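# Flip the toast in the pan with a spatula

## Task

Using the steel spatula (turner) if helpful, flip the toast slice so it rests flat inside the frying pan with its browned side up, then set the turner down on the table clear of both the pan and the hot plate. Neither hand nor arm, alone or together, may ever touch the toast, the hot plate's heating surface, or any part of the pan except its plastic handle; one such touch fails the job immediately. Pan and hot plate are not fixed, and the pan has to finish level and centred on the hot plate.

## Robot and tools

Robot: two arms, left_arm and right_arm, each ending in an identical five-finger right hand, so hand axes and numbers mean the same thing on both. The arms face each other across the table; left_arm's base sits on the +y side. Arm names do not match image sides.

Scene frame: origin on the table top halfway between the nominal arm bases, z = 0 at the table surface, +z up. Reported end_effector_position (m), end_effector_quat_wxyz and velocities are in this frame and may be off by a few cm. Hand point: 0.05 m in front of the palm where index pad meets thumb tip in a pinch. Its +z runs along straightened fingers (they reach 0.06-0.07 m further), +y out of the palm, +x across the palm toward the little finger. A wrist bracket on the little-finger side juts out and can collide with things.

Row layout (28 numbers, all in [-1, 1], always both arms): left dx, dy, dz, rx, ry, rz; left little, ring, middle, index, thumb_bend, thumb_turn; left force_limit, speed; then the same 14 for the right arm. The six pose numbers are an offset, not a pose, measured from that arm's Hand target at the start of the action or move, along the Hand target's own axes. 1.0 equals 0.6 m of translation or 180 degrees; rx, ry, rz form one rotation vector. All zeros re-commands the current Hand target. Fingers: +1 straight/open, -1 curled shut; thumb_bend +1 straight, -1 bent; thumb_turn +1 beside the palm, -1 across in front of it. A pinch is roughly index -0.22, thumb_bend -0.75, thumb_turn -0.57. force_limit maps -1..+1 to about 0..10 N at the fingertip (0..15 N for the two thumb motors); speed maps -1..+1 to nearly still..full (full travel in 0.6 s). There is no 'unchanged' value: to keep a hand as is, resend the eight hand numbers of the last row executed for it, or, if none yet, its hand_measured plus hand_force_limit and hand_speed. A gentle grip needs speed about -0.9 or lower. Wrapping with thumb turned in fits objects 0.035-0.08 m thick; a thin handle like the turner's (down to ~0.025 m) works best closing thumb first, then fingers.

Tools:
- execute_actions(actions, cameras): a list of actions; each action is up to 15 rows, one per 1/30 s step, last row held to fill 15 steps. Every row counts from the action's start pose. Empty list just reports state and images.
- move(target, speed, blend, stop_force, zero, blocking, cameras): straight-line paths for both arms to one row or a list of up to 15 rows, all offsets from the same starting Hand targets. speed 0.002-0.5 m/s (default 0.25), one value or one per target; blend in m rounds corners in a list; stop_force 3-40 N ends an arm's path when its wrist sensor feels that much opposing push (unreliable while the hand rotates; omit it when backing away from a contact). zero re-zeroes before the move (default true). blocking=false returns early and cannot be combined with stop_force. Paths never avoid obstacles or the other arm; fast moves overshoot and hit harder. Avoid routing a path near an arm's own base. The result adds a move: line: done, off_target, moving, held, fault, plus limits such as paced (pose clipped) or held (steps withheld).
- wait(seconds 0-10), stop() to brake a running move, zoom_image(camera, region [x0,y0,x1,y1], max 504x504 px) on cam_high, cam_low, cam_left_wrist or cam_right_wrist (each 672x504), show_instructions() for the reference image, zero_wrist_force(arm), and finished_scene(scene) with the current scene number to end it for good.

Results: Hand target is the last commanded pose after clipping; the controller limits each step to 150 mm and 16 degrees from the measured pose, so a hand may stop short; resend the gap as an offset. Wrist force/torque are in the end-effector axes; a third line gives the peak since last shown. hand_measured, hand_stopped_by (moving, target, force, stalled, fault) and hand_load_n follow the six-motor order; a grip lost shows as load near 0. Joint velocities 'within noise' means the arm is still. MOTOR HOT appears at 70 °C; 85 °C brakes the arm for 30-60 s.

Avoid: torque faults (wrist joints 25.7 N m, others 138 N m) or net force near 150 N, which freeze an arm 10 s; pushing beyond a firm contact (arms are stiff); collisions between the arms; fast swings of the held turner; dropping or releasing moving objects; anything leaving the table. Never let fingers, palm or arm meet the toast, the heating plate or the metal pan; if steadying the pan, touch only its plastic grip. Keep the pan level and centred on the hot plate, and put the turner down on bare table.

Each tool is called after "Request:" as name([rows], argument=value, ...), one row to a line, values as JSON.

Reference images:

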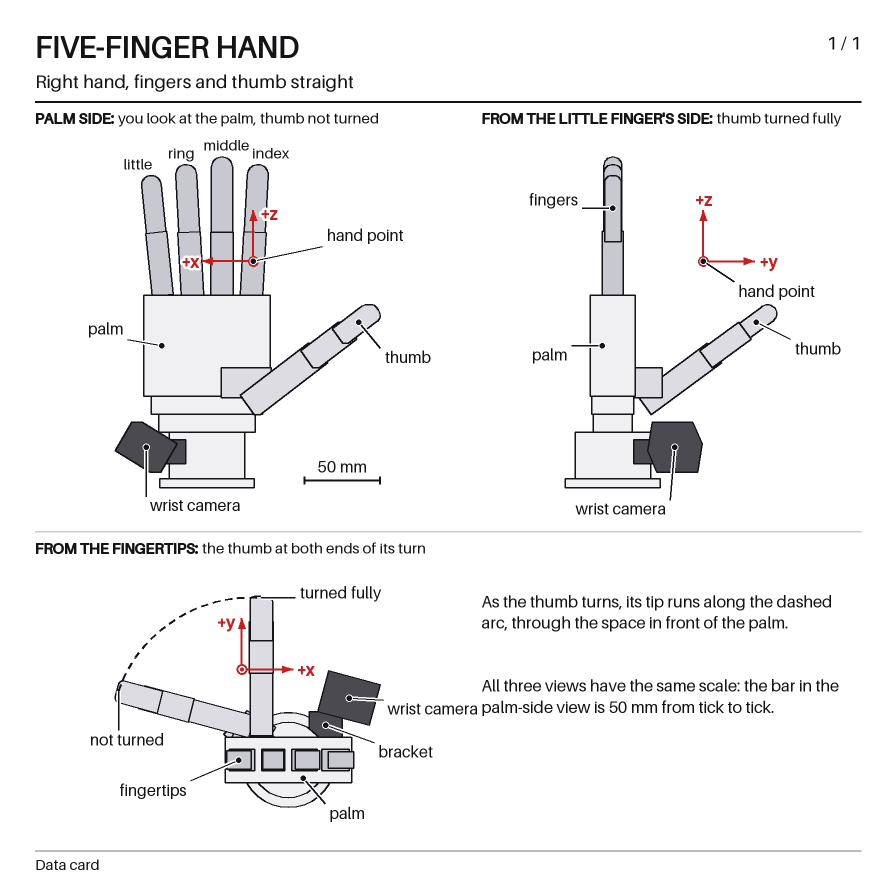

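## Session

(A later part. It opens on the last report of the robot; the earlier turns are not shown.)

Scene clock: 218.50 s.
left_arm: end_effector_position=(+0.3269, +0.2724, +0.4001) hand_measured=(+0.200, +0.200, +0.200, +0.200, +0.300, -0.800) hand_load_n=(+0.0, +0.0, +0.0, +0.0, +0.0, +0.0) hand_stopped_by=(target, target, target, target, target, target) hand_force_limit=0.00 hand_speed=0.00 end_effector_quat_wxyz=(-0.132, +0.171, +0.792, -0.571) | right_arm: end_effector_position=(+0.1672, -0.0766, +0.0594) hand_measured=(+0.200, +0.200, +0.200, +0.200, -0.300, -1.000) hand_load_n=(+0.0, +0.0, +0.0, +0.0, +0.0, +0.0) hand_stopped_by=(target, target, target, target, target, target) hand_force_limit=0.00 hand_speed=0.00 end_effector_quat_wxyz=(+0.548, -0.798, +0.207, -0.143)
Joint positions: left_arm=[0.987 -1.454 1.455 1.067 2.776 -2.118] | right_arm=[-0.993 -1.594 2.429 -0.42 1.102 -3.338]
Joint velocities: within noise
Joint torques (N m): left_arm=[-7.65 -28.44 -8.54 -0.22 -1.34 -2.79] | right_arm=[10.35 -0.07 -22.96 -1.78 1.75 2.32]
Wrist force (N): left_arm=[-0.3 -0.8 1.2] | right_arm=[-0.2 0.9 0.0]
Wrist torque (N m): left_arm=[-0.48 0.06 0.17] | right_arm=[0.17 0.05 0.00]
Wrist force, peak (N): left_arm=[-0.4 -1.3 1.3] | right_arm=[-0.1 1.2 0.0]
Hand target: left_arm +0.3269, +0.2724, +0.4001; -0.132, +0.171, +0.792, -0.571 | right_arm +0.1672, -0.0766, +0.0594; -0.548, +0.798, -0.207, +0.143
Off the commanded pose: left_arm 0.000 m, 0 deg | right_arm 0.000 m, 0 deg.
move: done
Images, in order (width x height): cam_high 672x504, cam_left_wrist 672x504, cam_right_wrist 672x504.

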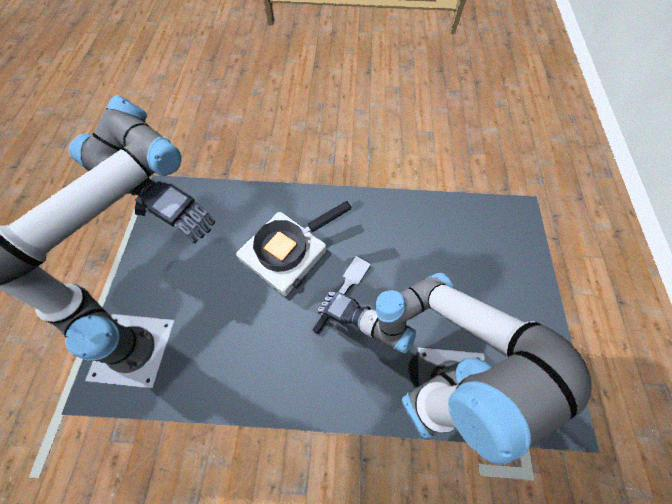

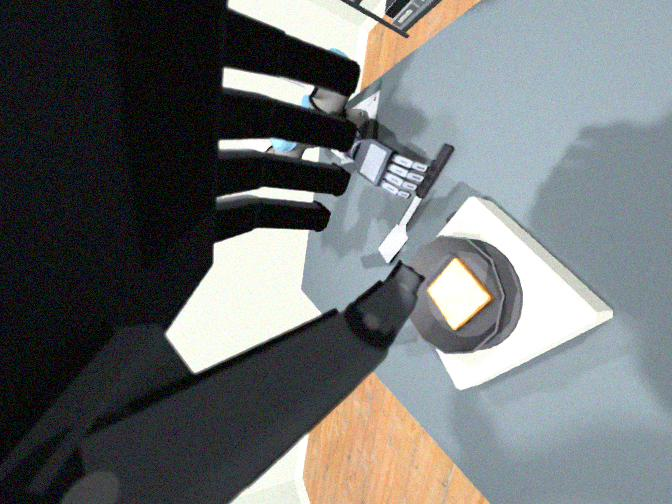

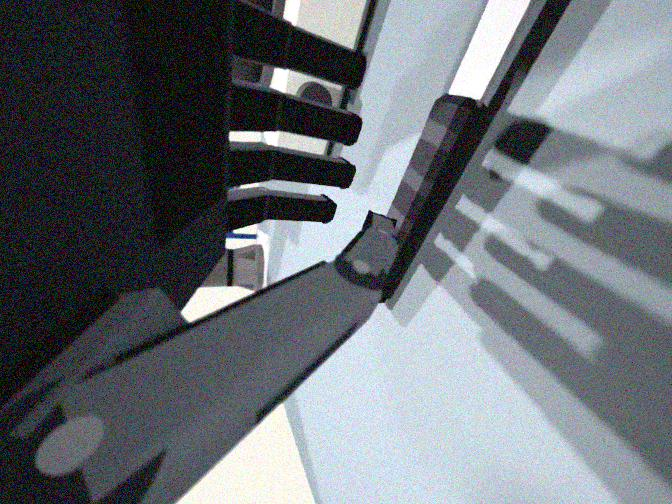

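Request:
move(target=[0,0,0,0,0,0,0.2,0.2,0.2,0.2,0.3,-0.8,0,0,0,0.0376,0.0137,0,0,0,0.2,0.2,0.2,0.2,-0.3,-1,0,0], speed=0.06, stop_force=6)

Request:
zoom_image(camera="cam_high", region=[280, 240, 400, 350])

Request:
zoom_image(camera="cam_left_wrist", region=[340, 110, 480, 270])

Request:
zoom_image(camera="cam_low", region=[250, 150, 400, 260])

Scene clock: 243.73 s.
left_arm: end_effector_position=(+0.3269, +0.2724, +0.4001) hand_measured=(+0.200, +0.200, +0.200, +0.200, +0.300, -0.800) hand_load_n=(+0.0, +0.0, +0.0, +0.0, +0.0, +0.0) hand_stopped_by=(target, target, target, target, target, target) hand_force_limit=0.00 hand_speed=0.00 end_effector_quat_wxyz=(-0.132, +0.171, +0.792, -0.571) | right_arm: end_effector_position=(+0.1670, -0.0770, +0.0354) hand_measured=(+0.200, +0.200, +0.200, +0.200, -0.300, -1.000) hand_load_n=(+0.0, +0.0, +0.0, +0.0, +0.5, +0.0) hand_stopped_by=(target, target, target, target, target, target) hand_force_limit=0.00 hand_speed=0.00 end_effector_quat_wxyz=(+0.548, -0.798, +0.207, -0.143)
Joint positions: left_arm=[0.987 -1.454 1.455 1.067 2.776 -2.118] | right_arm=[-0.994 -1.528 2.458 -0.515 1.102 -3.338]
Joint velocities: within noise
Joint torques (N m): left_arm=[-5.51 -28.23 -10.05 -0.21 -1.11 -2.65] | right_arm=[10.46 -2.01 -0.22 -1.86 1.72 2.25]
Wrist force (N): left_arm=[-0.7 -0.8 0.9] | right_arm=[-0.3 0.6 -0.2]
Wrist torque (N m): left_arm=[-0.45 0.12 0.15] | right_arm=[0.15 0.07 -0.02]
Wrist force, peak (N): left_arm=[-0.9 -1.2 1.1] | right_arm=[-0.2 1.2 0.1]
Hand target: left_arm +0.3269, +0.2724, +0.4001; -0.132, +0.171, +0.792, -0.571 | right_arm +0.1670, -0.0770, +0.0354; -0.548, +0.798, -0.207, +0.143
Off the commanded pose: left_arm 0.000 m, 0 deg | right_arm 0.000 m, 0 deg.
move: done

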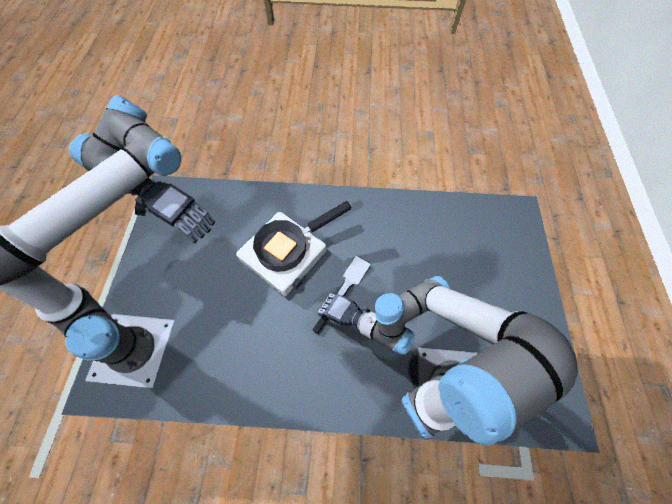

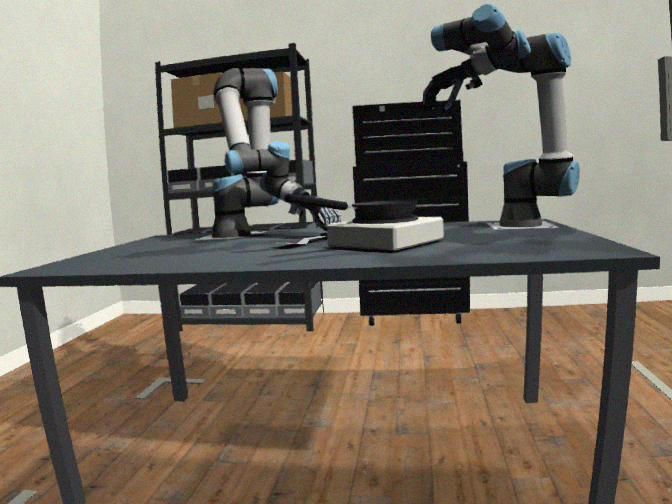

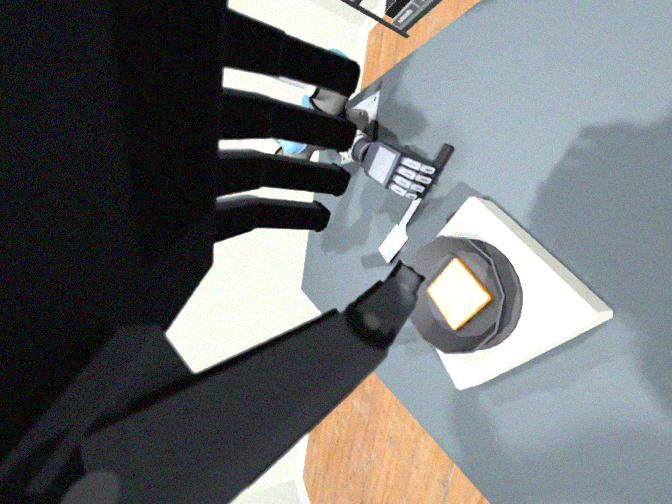

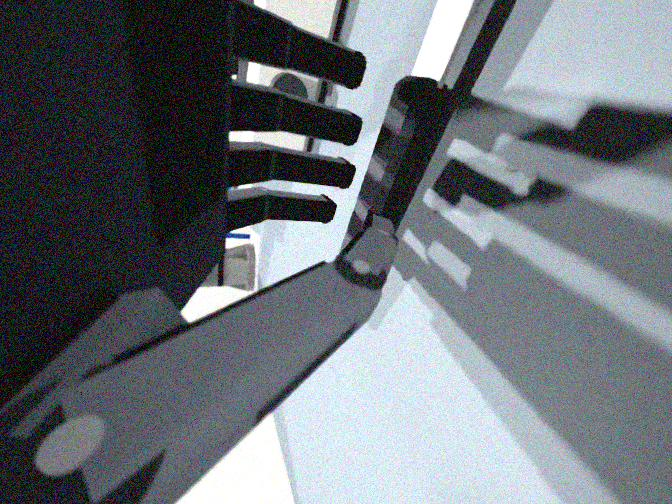

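Scaled by 4.200.

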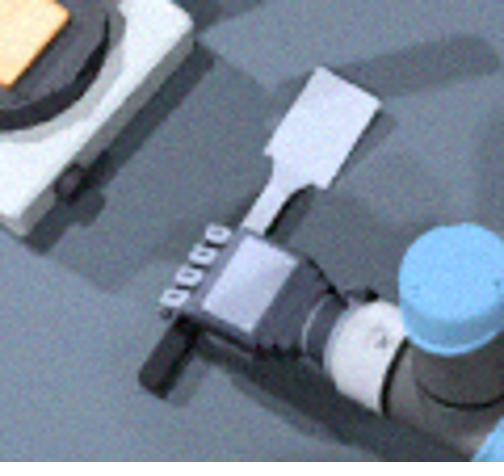

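Scaled by 3.150.

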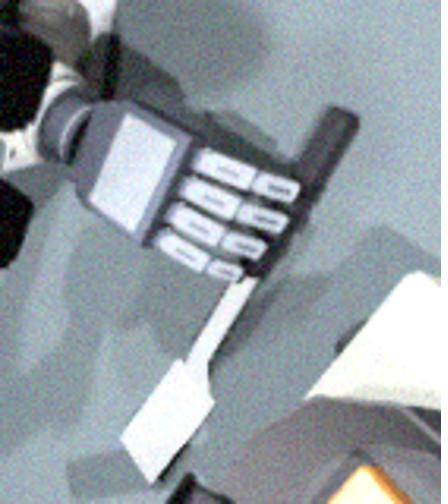

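Scaled by 3.360.

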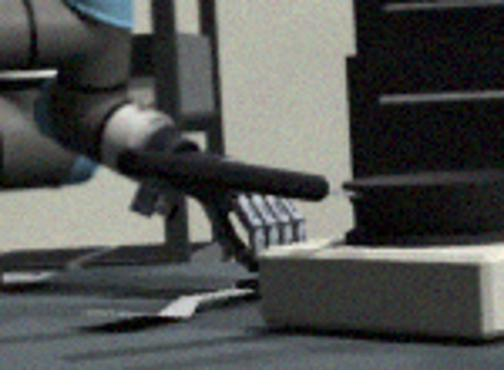

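Request:
move(target=[0,0,0,0,0,0,0.2,0.2,0.2,0.2,0.3,-0.8,0,0,0,0.0376,0.0137,0,0,0,0.2,0.2,0.2,0.2,-0.3,-1,0,0], speed=0.02, stop_force=4)

Request:
zoom_image(camera="cam_high", region=[280, 240, 400, 350])

Request:
zoom_image(camera="cam_left_wrist", region=[340, 110, 480, 270])

Scene clock: 253.83 s.
left_arm: end_effector_position=(+0.3269, +0.2724, +0.4001) hand_measured=(+0.200, +0.200, +0.200, +0.200, +0.300, -0.800) hand_load_n=(+0.0, +0.0, +0.0, +0.0, +0.0, +0.0) hand_stopped_by=(target, target, target, target, target, target) hand_force_limit=0.00 hand_speed=0.00 end_effector_quat_wxyz=(-0.132, +0.171, +0.792, -0.571) | right_arm: end_effector_position=(+0.1669, -0.0774, +0.0157) hand_measured=(+0.200, +0.200, +0.200, +0.200, -0.300, -1.000) hand_load_n=(+0.0, +0.0, +0.5, +0.0, +0.5, +0.0) hand_stopped_by=(target, target, target, target, target, target) hand_force_limit=0.00 hand_speed=0.00 end_effector_quat_wxyz=(+0.548, -0.798, +0.207, -0.143)
Joint positions: left_arm=[0.987 -1.454 1.455 1.067 2.776 -2.118] | right_arm=[-0.995 -1.467 2.478 -0.595 1.101 -3.339]
Joint velocities: within noise
Joint torques (N m): left_arm=[-7.7 -27.93 -12.39 0.27 -1.01 -2.58] | right_arm=[4.61 -29.6 -24.5 1.04 1.63 -1.9]
Wrist force (N): left_arm=[-0.6 -0.9 1.3] | right_arm=[0.1 -1.2 -1.3]
Wrist torque (N m): left_arm=[-0.49 0.09 0.15] | right_arm=[0.22 0.06 -0.03]
Wrist force, peak (N): left_arm=[-0.8 -1.1 1.3] | right_arm=[-0.9 -20.3 -15.3]
Hand target: left_arm +0.3269, +0.2724, +0.4001; -0.132, +0.171, +0.792, -0.571 | right_arm +0.1668, -0.0773, +0.0157; -0.548, +0.798, -0.207, +0.143 (not the last commanded pose)
Off the commanded pose: left_arm 0.000 m, 0 deg | right_arm 0.004 m, 0 deg.
move: contact (right_arm)

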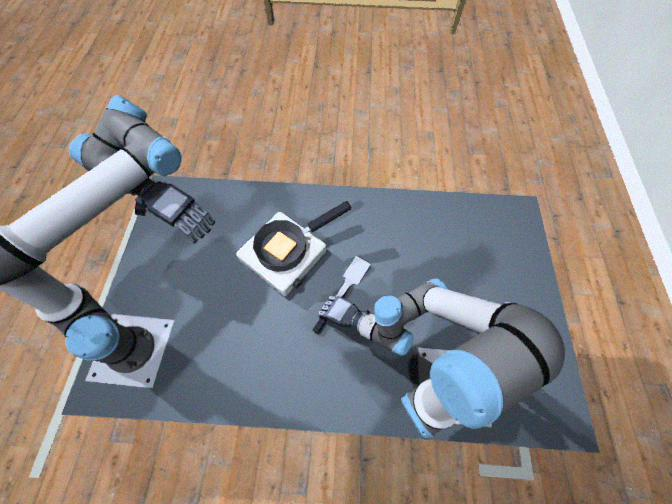

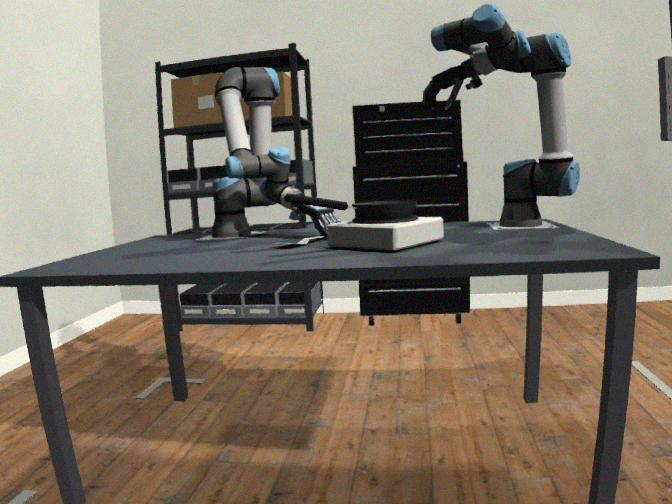

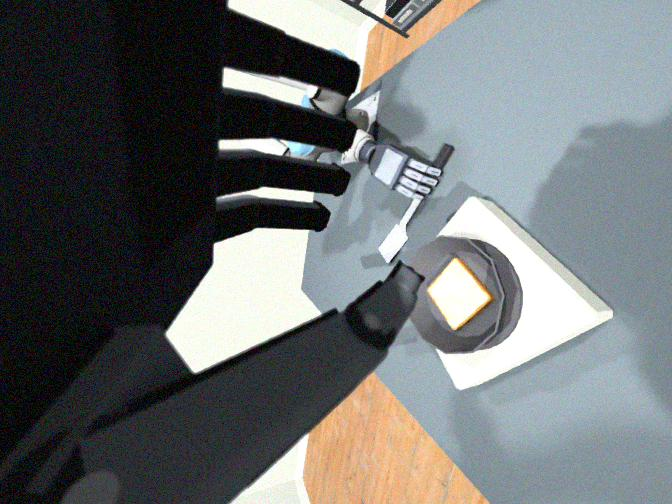

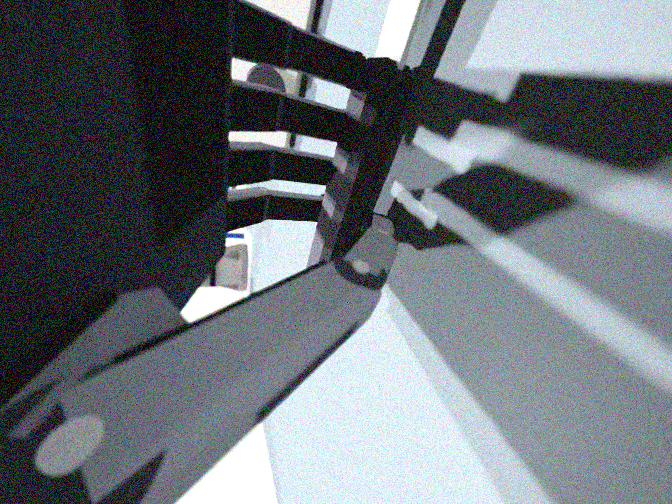

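Scaled by 4.200.

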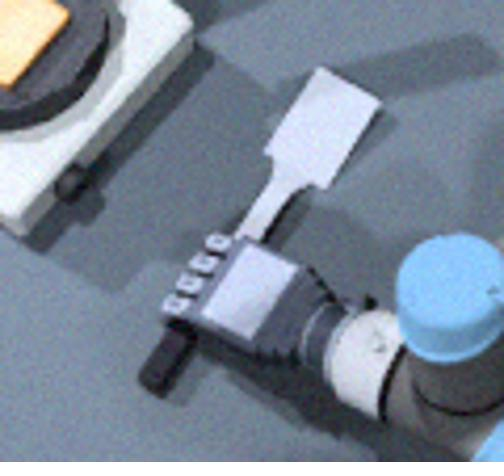

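Scaled by 3.150.

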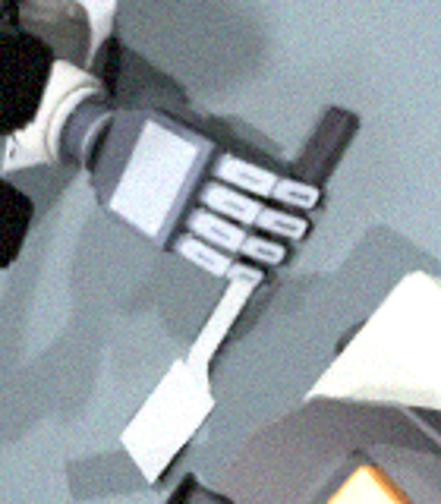

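Request:
move(target=[0,0,0,0,0,0,0.2,0.2,0.2,0.2,0.3,-0.8,0,0,0,-0.0078,-0.0029,0,0,0,0.2,0.2,0.2,0.2,-0.3,-1,0,0], speed=0.02)

Request:
move(target=[0,0,0,0,0,0,0.2,0.2,0.2,0.2,0.3,-0.8,0,0,0,0,0,0,0,0,-0.6,-0.6,-0.6,-0.6,-0.3,-1,-0.5,-0.85], speed=0.02)

Request:
zoom_image(camera="cam_high", region=[280, 240, 400, 350])

Request:
zoom_image(camera="cam_left_wrist", region=[340, 110, 480, 270])

Scene clock: 265.10 s.
left_arm: end_effector_position=(+0.3269, +0.2724, +0.4001) hand_measured=(+0.200, +0.200, +0.200, +0.200, +0.300, -0.800) hand_load_n=(+0.0, -0.5, +0.0, +0.0, +0.0, +0.0) hand_stopped_by=(target, target, target, target, target, target) hand_force_limit=0.00 hand_speed=0.00 end_effector_quat_wxyz=(-0.132, +0.171, +0.792, -0.571) | right_arm: end_effector_position=(+0.1669, -0.0773, +0.0206) hand_measured=(+0.200, +0.200, +0.200, +0.200, -0.300, -1.000) hand_load_n=(+0.0, +0.0, +0.0, +0.0, +0.0, +0.0) hand_stopped_by=(target, target, target, target, target, target) hand_force_limit=0.00 hand_speed=0.00 end_effector_quat_wxyz=(+0.548, -0.798, +0.207, -0.143)
Joint positions: left_arm=[0.987 -1.454 1.455 1.067 2.776 -2.118] | right_arm=[-0.994 -1.483 2.473 -0.575 1.101 -3.339]
Joint velocities: within noise
Joint torques (N m): left_arm=[-7.09 -27.55 -13.26 0.81 -0.93 -2.39] | right_arm=[10.37 -29.23 -25.95 1.3 1.63 1.89]
Wrist force (N): left_arm=[-0.6 -1.1 1.2] | right_arm=[-0.2 0.7 -0.1]
Wrist torque (N m): left_arm=[-0.50 0.10 0.15] | right_arm=[0.16 0.06 -0.01]
Wrist force, peak (N): left_arm=[-0.7 -1.1 1.3] | right_arm=[0.0 -1.3 -1.3]
Hand target: left_arm +0.3269, +0.2724, +0.4001; -0.132, +0.171, +0.792, -0.571 | right_arm +0.1669, -0.0773, +0.0207; -0.548, +0.798, -0.207, +0.143
Off the commanded pose: left_arm 0.000 m, 0 deg | right_arm 0.000 m, 0 deg.
move: done

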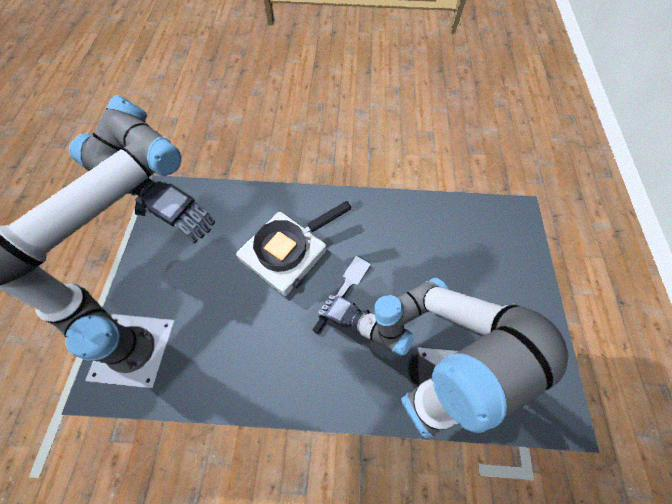

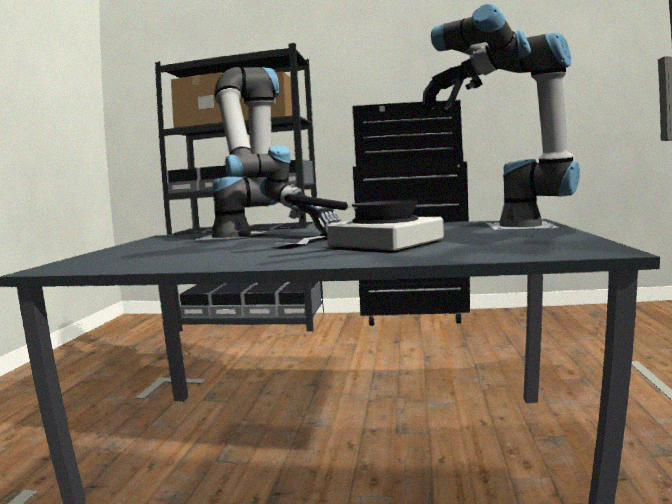

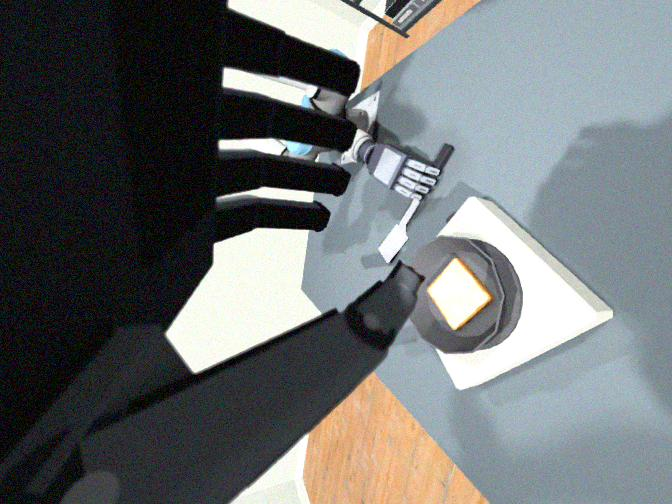

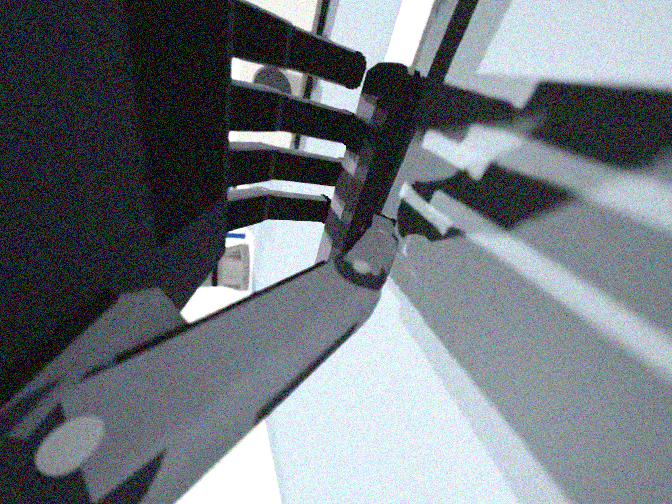

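Scene clock: 266.13 s.
left_arm: end_effector_position=(+0.3269, +0.2724, +0.4001) hand_measured=(+0.200, +0.200, +0.200, +0.200, +0.300, -0.800) hand_load_n=(+0.0, +0.0, +0.0, +0.0, +0.0, +0.0) hand_stopped_by=(target, target, target, target, target, target) hand_force_limit=0.00 hand_speed=0.00 end_effector_quat_wxyz=(-0.132, +0.171, +0.792, -0.571) | right_arm: end_effector_position=(+0.1669, -0.0773, +0.0207) hand_measured=(+0.026, +0.060, +0.044, +0.010, -0.300, -1.000) hand_load_n=(+2.0, +1.0, +1.5, +5.0, +2.0, +0.5) hand_stopped_by=(force, force, force, force, target, target) hand_force_limit=-0.50 hand_speed=-0.85 end_effector_quat_wxyz=(+0.548, -0.798, +0.207, -0.143)
Joint positions: left_arm=[0.987 -1.454 1.455 1.067 2.776 -2.118] | right_arm=[-0.994 -1.483 2.473 -0.575 1.101 -3.339]
Joint velocities: within noise
Joint torques (N m): left_arm=[-6.19 -29.02 -13.11 0.67 -0.89 -2.62] | right_arm=[10.22 -28.05 -23.37 0.98 1.58 0.32]
Wrist force (N): left_arm=[-0.5 -0.6 1.0] | right_arm=[-0.1 -2.3 0.2]
Wrist torque (N m): left_arm=[-0.42 0.10 0.17] | right_arm=[0.16 0.01 -0.08]
Wrist force, peak (N): left_arm=[-0.7 -1.1 1.0] | right_arm=[0.0 -2.6 0.3]
Hand target: left_arm +0.3269, +0.2724, +0.4001; -0.132, +0.171, +0.792, -0.571 | right_arm +0.1669, -0.0773, +0.0207; -0.548, +0.798, -0.207, +0.143
Off the commanded pose: left_arm 0.000 m, 0 deg | right_arm 0.000 m, 0 deg.
move: done

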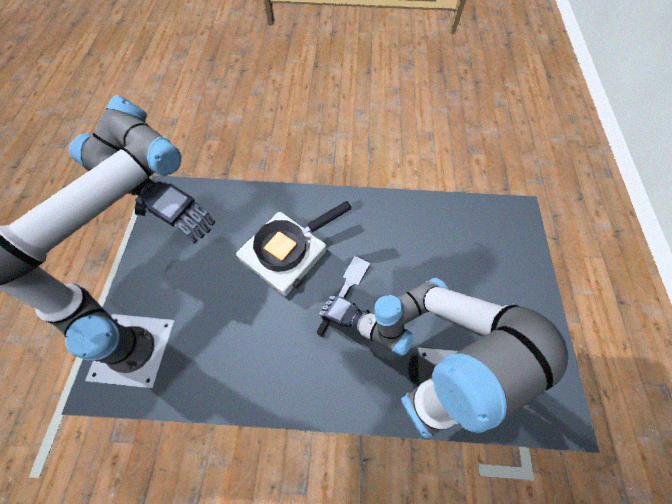

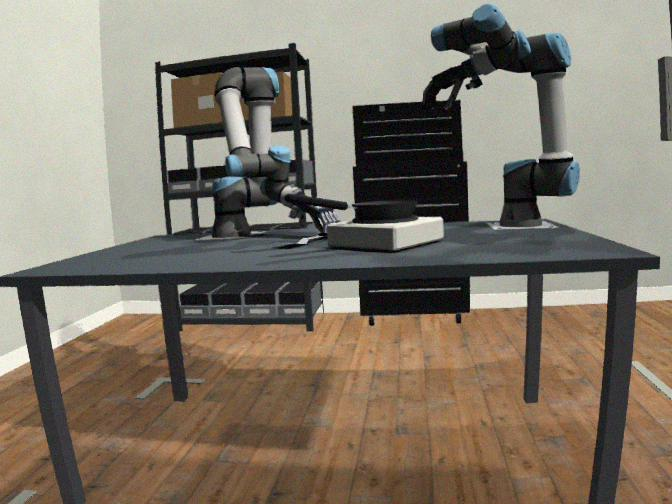

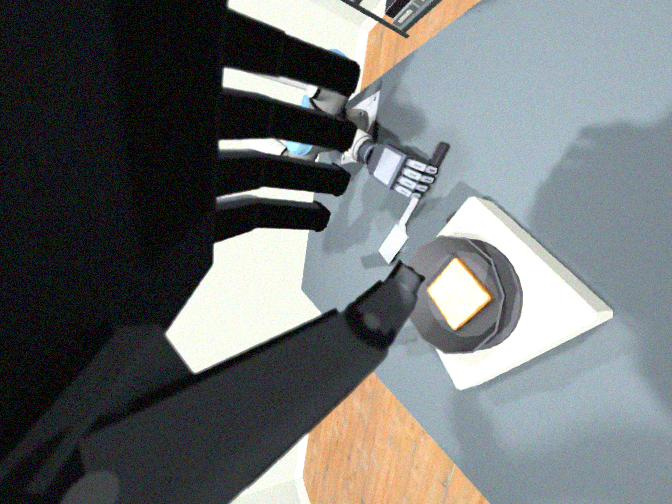

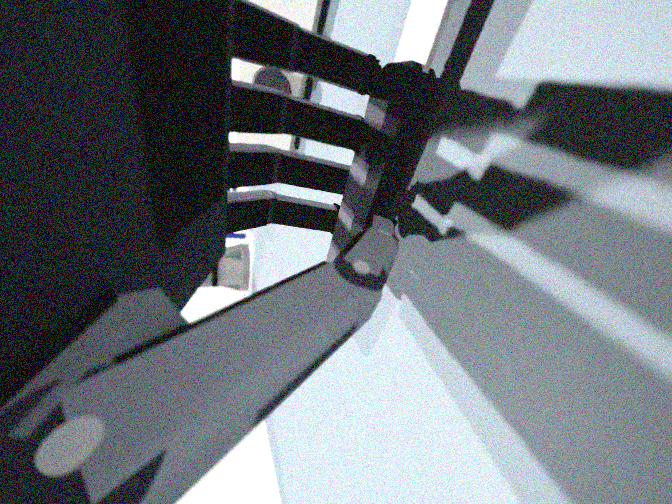

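Scaled by 4.200.

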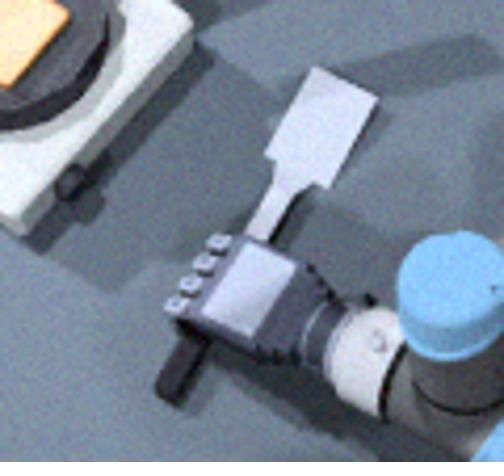

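Scaled by 3.150.

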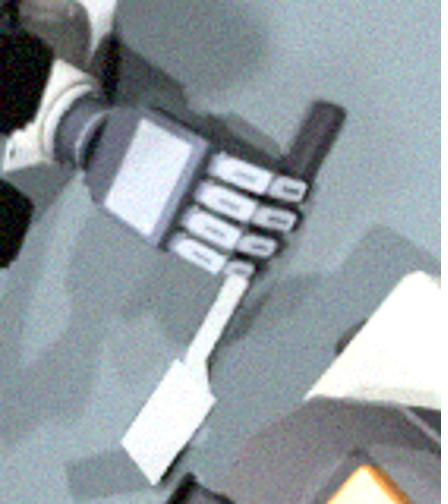

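Request:
move(target=[0,0,0,0,0,0,0.2,0.2,0.2,0.2,0.3,-0.8,0,0,0,0,0,0,0,0,-0.6,-0.6,-0.6,-0.6,-0.8,-1,0.2,-0.85], speed=0.02, cameras=["cam_right_wrist"])

Request:
move(target=[0,0,0,0,0,0,0.2,0.2,0.2,0.2,0.3,-0.8,0,0,0,0,0,0,0,0,-0.65,-0.65,-0.65,-0.65,-0.85,-1,0.3,-0.85], speed=0.02, cameras=["cam_right_wrist"])

Scene clock: 269.63 s.
left_arm: end_effector_position=(+0.3269, +0.2724, +0.4001) hand_measured=(+0.200, +0.200, +0.200, +0.200, +0.300, -0.800) hand_load_n=(+0.0, +0.0, +0.0, +0.0, +0.0, +0.0) hand_stopped_by=(target, target, target, target, target, target) hand_force_limit=0.00 hand_speed=0.00 end_effector_quat_wxyz=(-0.132, +0.171, +0.792, -0.571) | right_arm: end_effector_position=(+0.1669, -0.0773, +0.0207) hand_measured=(+0.026, +0.060, +0.044, +0.010, -0.332, -1.000) hand_load_n=(+2.5, +1.0, +2.0, +6.5, +8.5, +1.5) hand_stopped_by=(force, force, force, force, force, target) hand_force_limit=0.20 hand_speed=-0.85 end_effector_quat_wxyz=(+0.548, -0.798, +0.207, -0.143)
Joint positions: left_arm=[0.987 -1.454 1.455 1.067 2.776 -2.118] | right_arm=[-0.994 -1.483 2.473 -0.575 1.101 -3.339]
Joint velocities: within noise
Joint torques (N m): left_arm=[-6.12 -27.23 -13.84 0.86 -0.67 -2.24] | right_arm=[9.23 -16.5 -15.25 -1.55 1.67 -2.56]
Wrist force (N): left_arm=[-0.4 -0.7 0.6] | right_arm=[0.1 0.8 0.7]
Wrist torque (N m): left_arm=[-0.42 0.09 0.17] | right_arm=[0.18 -0.05 -0.03]
Wrist force, peak (N): left_arm=[-0.4 -0.8 1.6] | right_arm=[-0.2 -2.4 0.1]
Hand target: left_arm +0.3269, +0.2724, +0.4001; -0.132, +0.171, +0.792, -0.571 | right_arm +0.1669, -0.0773, +0.0207; -0.548, +0.798, -0.207, +0.143
Off the commanded pose: left_arm 0.000 m, 0 deg | right_arm 0.000 m, 0 deg.
move: done
Images, in order (width x height): cam_right_wrist 672x504.

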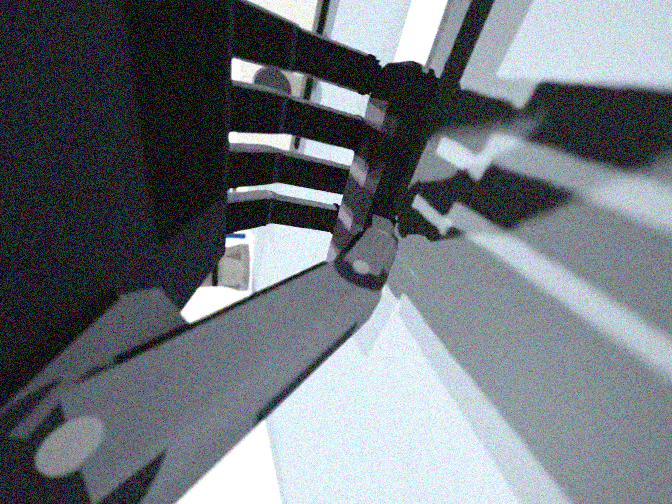

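Scene clock: 270.33 s.
left_arm: end_effector_position=(+0.3269, +0.2724, +0.4001) hand_measured=(+0.200, +0.200, +0.200, +0.200, +0.300, -0.800) hand_load_n=(+0.0, +0.0, +0.0, +0.0, +0.0, +0.0) hand_stopped_by=(target, target, target, target, target, target) hand_force_limit=0.00 hand_speed=0.00 end_effector_quat_wxyz=(-0.132, +0.171, +0.792, -0.571) | right_arm: end_effector_position=(+0.1669, -0.0773, +0.0207) hand_measured=(-0.014, +0.030, +0.030, +0.010, -0.332, -1.000) hand_load_n=(+6.5, +6.0, +4.0, +5.5, +11.0, +8.5) hand_stopped_by=(force, force, force, force, force, target) hand_force_limit=0.30 hand_speed=-0.85 end_effector_quat_wxyz=(+0.548, -0.798, +0.207, -0.143)
Joint positions: left_arm=[0.987 -1.454 1.455 1.067 2.776 -2.118] | right_arm=[-0.994 -1.483 2.473 -0.575 1.101 -3.339]
Joint velocities: within noise
Joint torques (N m): left_arm=[-6.94 -26.82 -14.29 0.6 -0.9 -2.25] | right_arm=[9.18 -14.1 -13.34 -1.52 1.57 -2.47]
Wrist force (N): left_arm=[-0.5 -0.8 1.1] | right_arm=[0.2 -2.4 -2.1]
Wrist torque (N m): left_arm=[-0.46 0.08 0.16] | right_arm=[0.10 -0.15 -0.18]
Wrist force, peak (N): left_arm=[-0.6 -1.0 1.5] | right_arm=[0.2 -2.6 -2.4]
Hand target: left_arm +0.3269, +0.2724, +0.4001; -0.132, +0.171, +0.792, -0.571 | right_arm +0.1669, -0.0773, +0.0207; -0.548, +0.798, -0.207, +0.143
Off the commanded pose: left_arm 0.000 m, 0 deg | right_arm 0.000 m, 0 deg.
move: done
Images, in order (width x height): cam_right_wrist 672x504.

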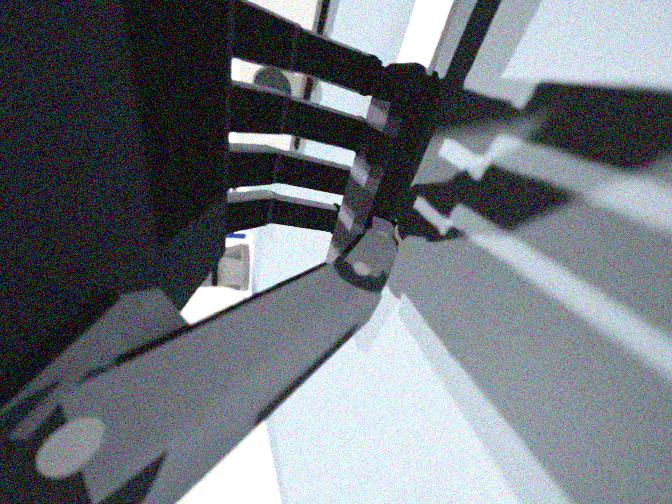

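Request:
move(target=[0,0,0,0,0,0,0.2,0.2,0.2,0.2,0.3,-0.8,0,0,0,-0.11,-0.04,0,0,0,-0.65,-0.65,-0.65,-0.65,-0.85,-1,0.3,-0.85], speed=0.05)

Request:
zoom_image(camera="cam_high", region=[280, 240, 400, 350])

Request:
zoom_image(camera="cam_left_wrist", region=[340, 110, 480, 270])

Request:
zoom_image(camera="cam_low", region=[250, 150, 400, 260])

Scene clock: 276.27 s.
left_arm: end_effector_position=(+0.3269, +0.2724, +0.4001) hand_measured=(+0.200, +0.200, +0.200, +0.200, +0.300, -0.800) hand_load_n=(+0.0, +0.0, +0.0, +0.0, +0.0, +0.0) hand_stopped_by=(target, target, target, target, target, target) hand_force_limit=0.00 hand_speed=0.00 end_effector_quat_wxyz=(-0.132, +0.171, +0.792, -0.571) | right_arm: end_effector_position=(+0.1674, -0.0761, +0.0908) hand_measured=(-0.014, +0.028, +0.030, +0.010, -0.332, -1.000) hand_load_n=(+0.0, +0.0, +7.5, +7.5, +10.0, +0.5) hand_stopped_by=(force, force, force, force, force, target) hand_force_limit=0.30 hand_speed=-0.85 end_effector_quat_wxyz=(+0.548, -0.798, +0.207, -0.143)
Joint positions: left_arm=[0.987 -1.454 1.455 1.067 2.776 -2.118] | right_arm=[-0.991 -1.67 2.385 -0.301 1.104 -3.337]
Joint velocities: within noise
Joint torques (N m): left_arm=[-5.73 -27.9 -15.52 0.93 -0.74 -2.37] | right_arm=[-12.33 -26.67 -31.13 1.06 -1.74 -2.75]
Wrist force (N): left_arm=[-0.5 -0.9 1.1] | right_arm=[-0.4 2.1 0.5]
Wrist torque (N m): left_arm=[-0.47 0.08 0.16] | right_arm=[0.17 0.05 0.08]
Wrist force, peak (N): left_arm=[-0.7 -1.0 1.4] | right_arm=[0.3 -2.4 -2.6]
Hand target: left_arm +0.3269, +0.2724, +0.4001; -0.132, +0.171, +0.792, -0.571 | right_arm +0.1675, -0.0761, +0.0909; -0.548, +0.798, -0.207, +0.143
Off the commanded pose: left_arm 0.000 m, 0 deg | right_arm 0.000 m, 0 deg.
move: done

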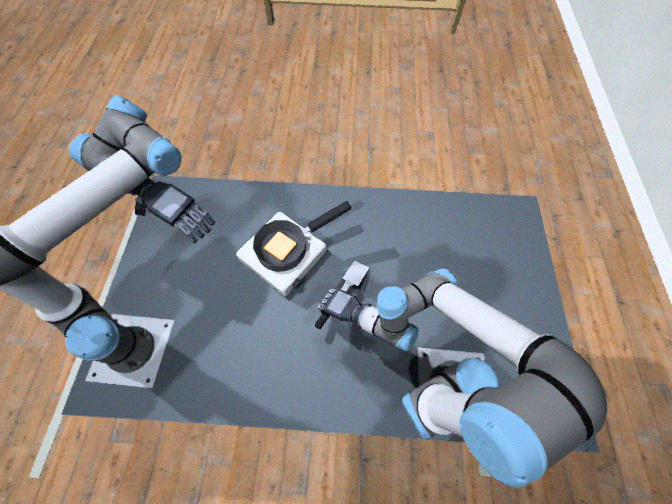

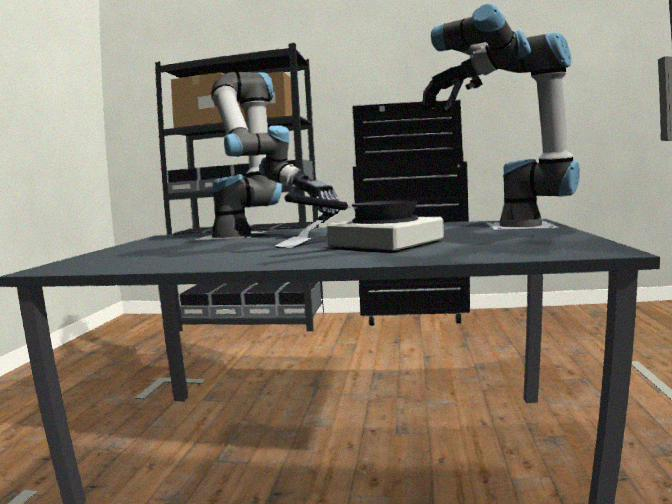

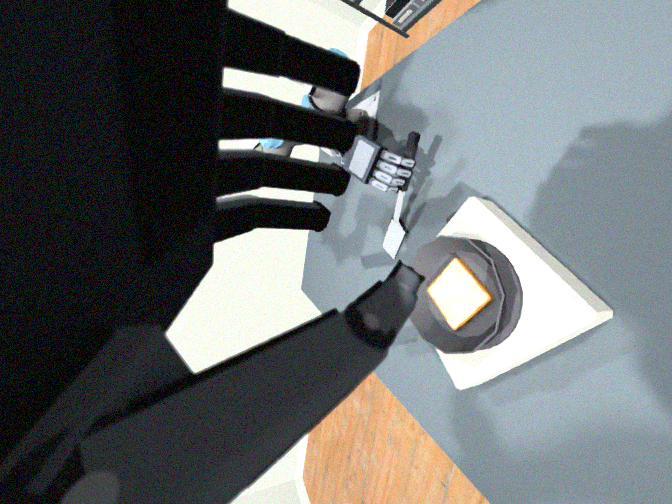

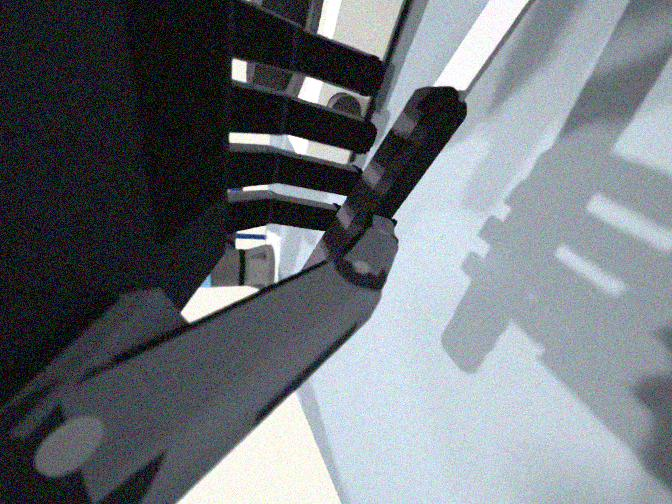

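Scaled by 4.200.

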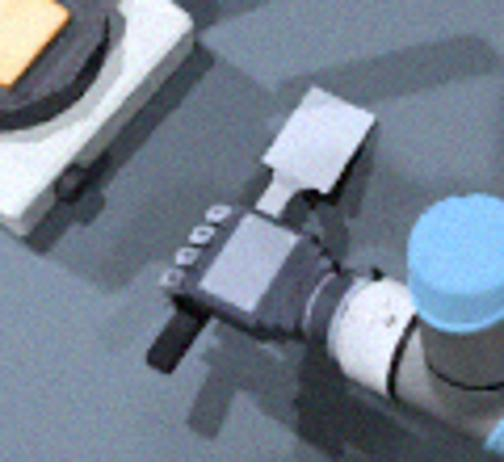

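Scaled by 3.150.

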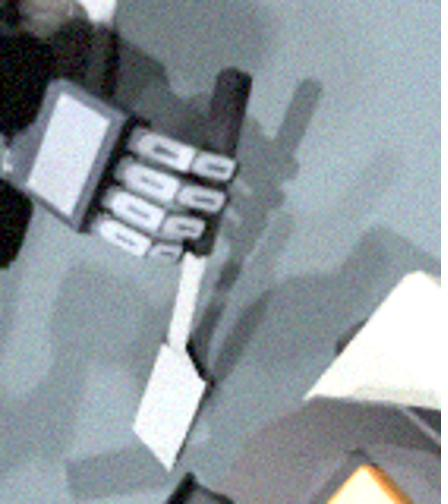

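Scaled by 3.360.

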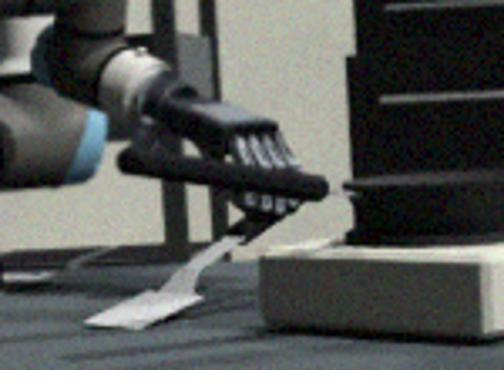

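Request:
move([
  [0,0,0,0,0,0,0.2,0.2,0.2,0.2,0.3,-0.8,0,0,0,-0.329,-0.12,0,0,0,-0.65,-0.65,-0.65,-0.65,-0.85,-1,0.3,-0.85],
  [0,0,0,0,0,0,0.2,0.2,0.2,0.2,0.3,-0.8,0,0,-0.078,-0.377,-0.232,-0.357,-0.186,-0.2655,-0.65,-0.65,-0.65,-0.65,-0.85,-1,0.3,-0.85],
], speed=0.15)

Request:
zoom_image(camera="cam_high", region=[200, 150, 450, 350])

Request:
zoom_image(camera="cam_low", region=[230, 100, 450, 260])

Scene clock: 323.33 s.
left_arm: end_effector_position=(+0.3269, +0.2724, +0.4001) hand_measured=(+0.200, +0.200, +0.200, +0.200, +0.300, -0.800) hand_load_n=(+0.0, +0.0, +0.0, +0.0, +0.0, +0.0) hand_stopped_by=(target, target, target, target, target, target) hand_force_limit=0.00 hand_speed=0.00 end_effector_quat_wxyz=(-0.132, +0.171, +0.792, -0.571) | right_arm: end_effector_position=(+0.1029, -0.0958, +0.3520) hand_measured=(-0.014, +0.028, +0.028, +0.012, -0.330, -1.000) hand_load_n=(+0.0, +0.0, +0.5, +12.5, +11.0, -4.0) hand_stopped_by=(force, force, force, force, force, target) hand_force_limit=0.30 hand_speed=-0.85 end_effector_quat_wxyz=(+0.007, +0.975, +0.224, -0.006)
Joint positions: left_arm=[0.987 -1.454 1.455 1.067 2.776 -2.118] | right_arm=[-0.51 -1.113 0.971 1.731 1.571 -4.124]
Joint velocities: within noise
Joint torques (N m): left_arm=[-4.84 -26.01 -17.94 1.58 -0.48 -2.25] | right_arm=[12.21 -27.52 -31.49 4.51 2.23 -2.76]
Wrist force (N): left_arm=[-0.7 -0.8 1.1] | right_arm=[0.5 -0.2 1.4]
Wrist torque (N m): left_arm=[-0.46 0.11 0.16] | right_arm=[0.21 -0.09 0.00]
Wrist force, peak (N): left_arm=[-0.4 -1.1 1.4] | right_arm=[0.1 2.9 0.8]
Hand target: left_arm +0.3269, +0.2724, +0.4001; -0.132, +0.171, +0.792, -0.571 | right_arm +0.1029, -0.0958, +0.3520; +0.007, +0.975, +0.224, -0.006
Off the commanded pose: left_arm 0.000 m, 0 deg | right_arm 0.000 m, 0 deg.
move: done

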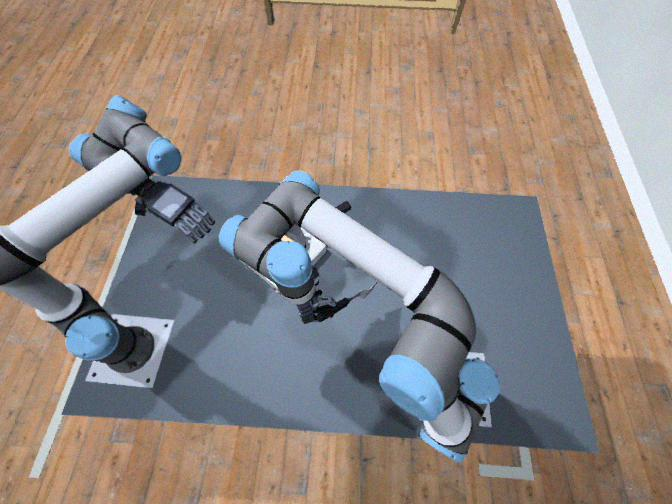

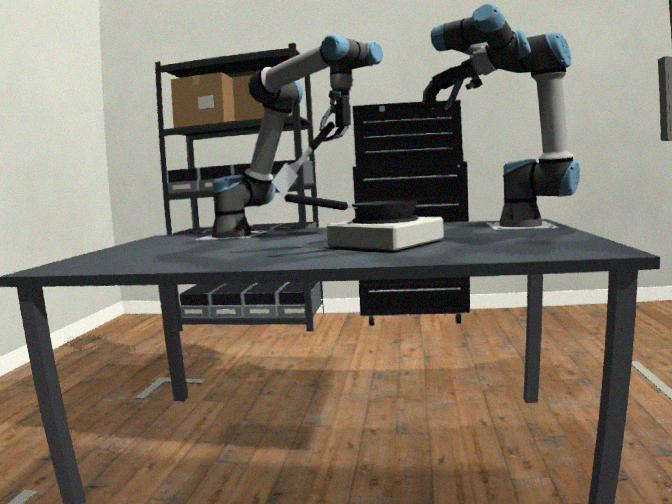

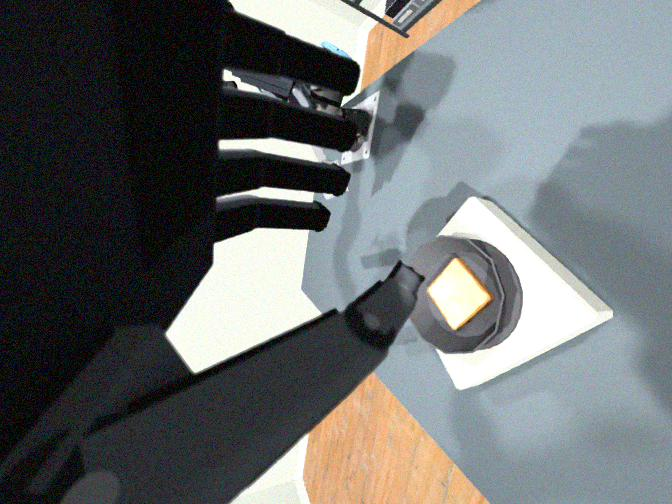

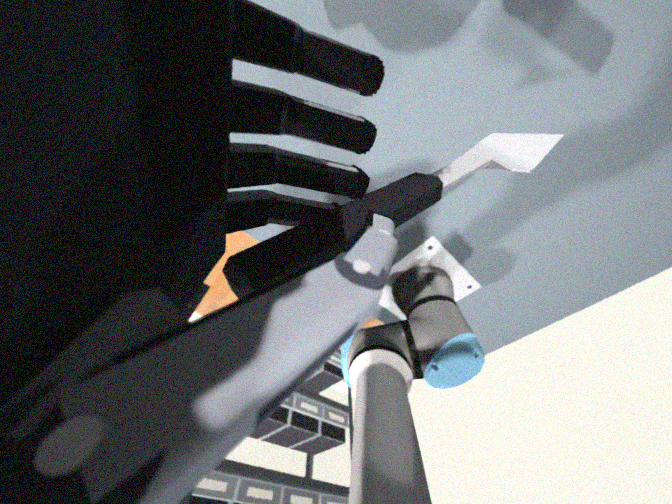

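Scaled by 2.016.

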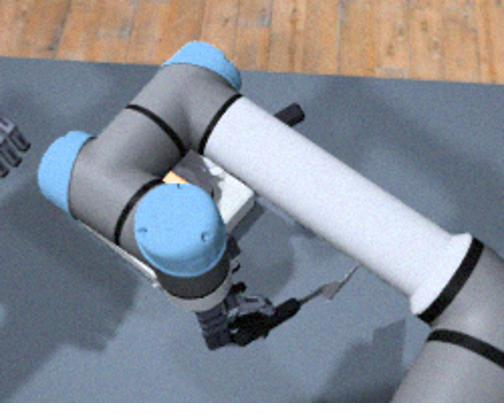

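Scaled by 2.291.

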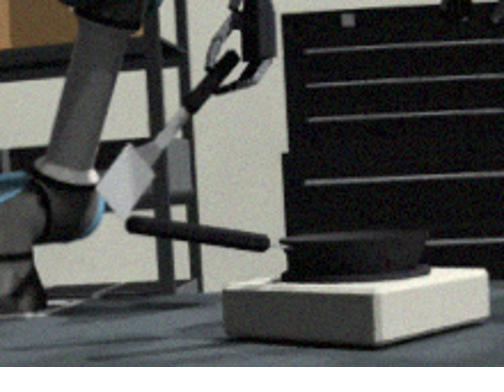

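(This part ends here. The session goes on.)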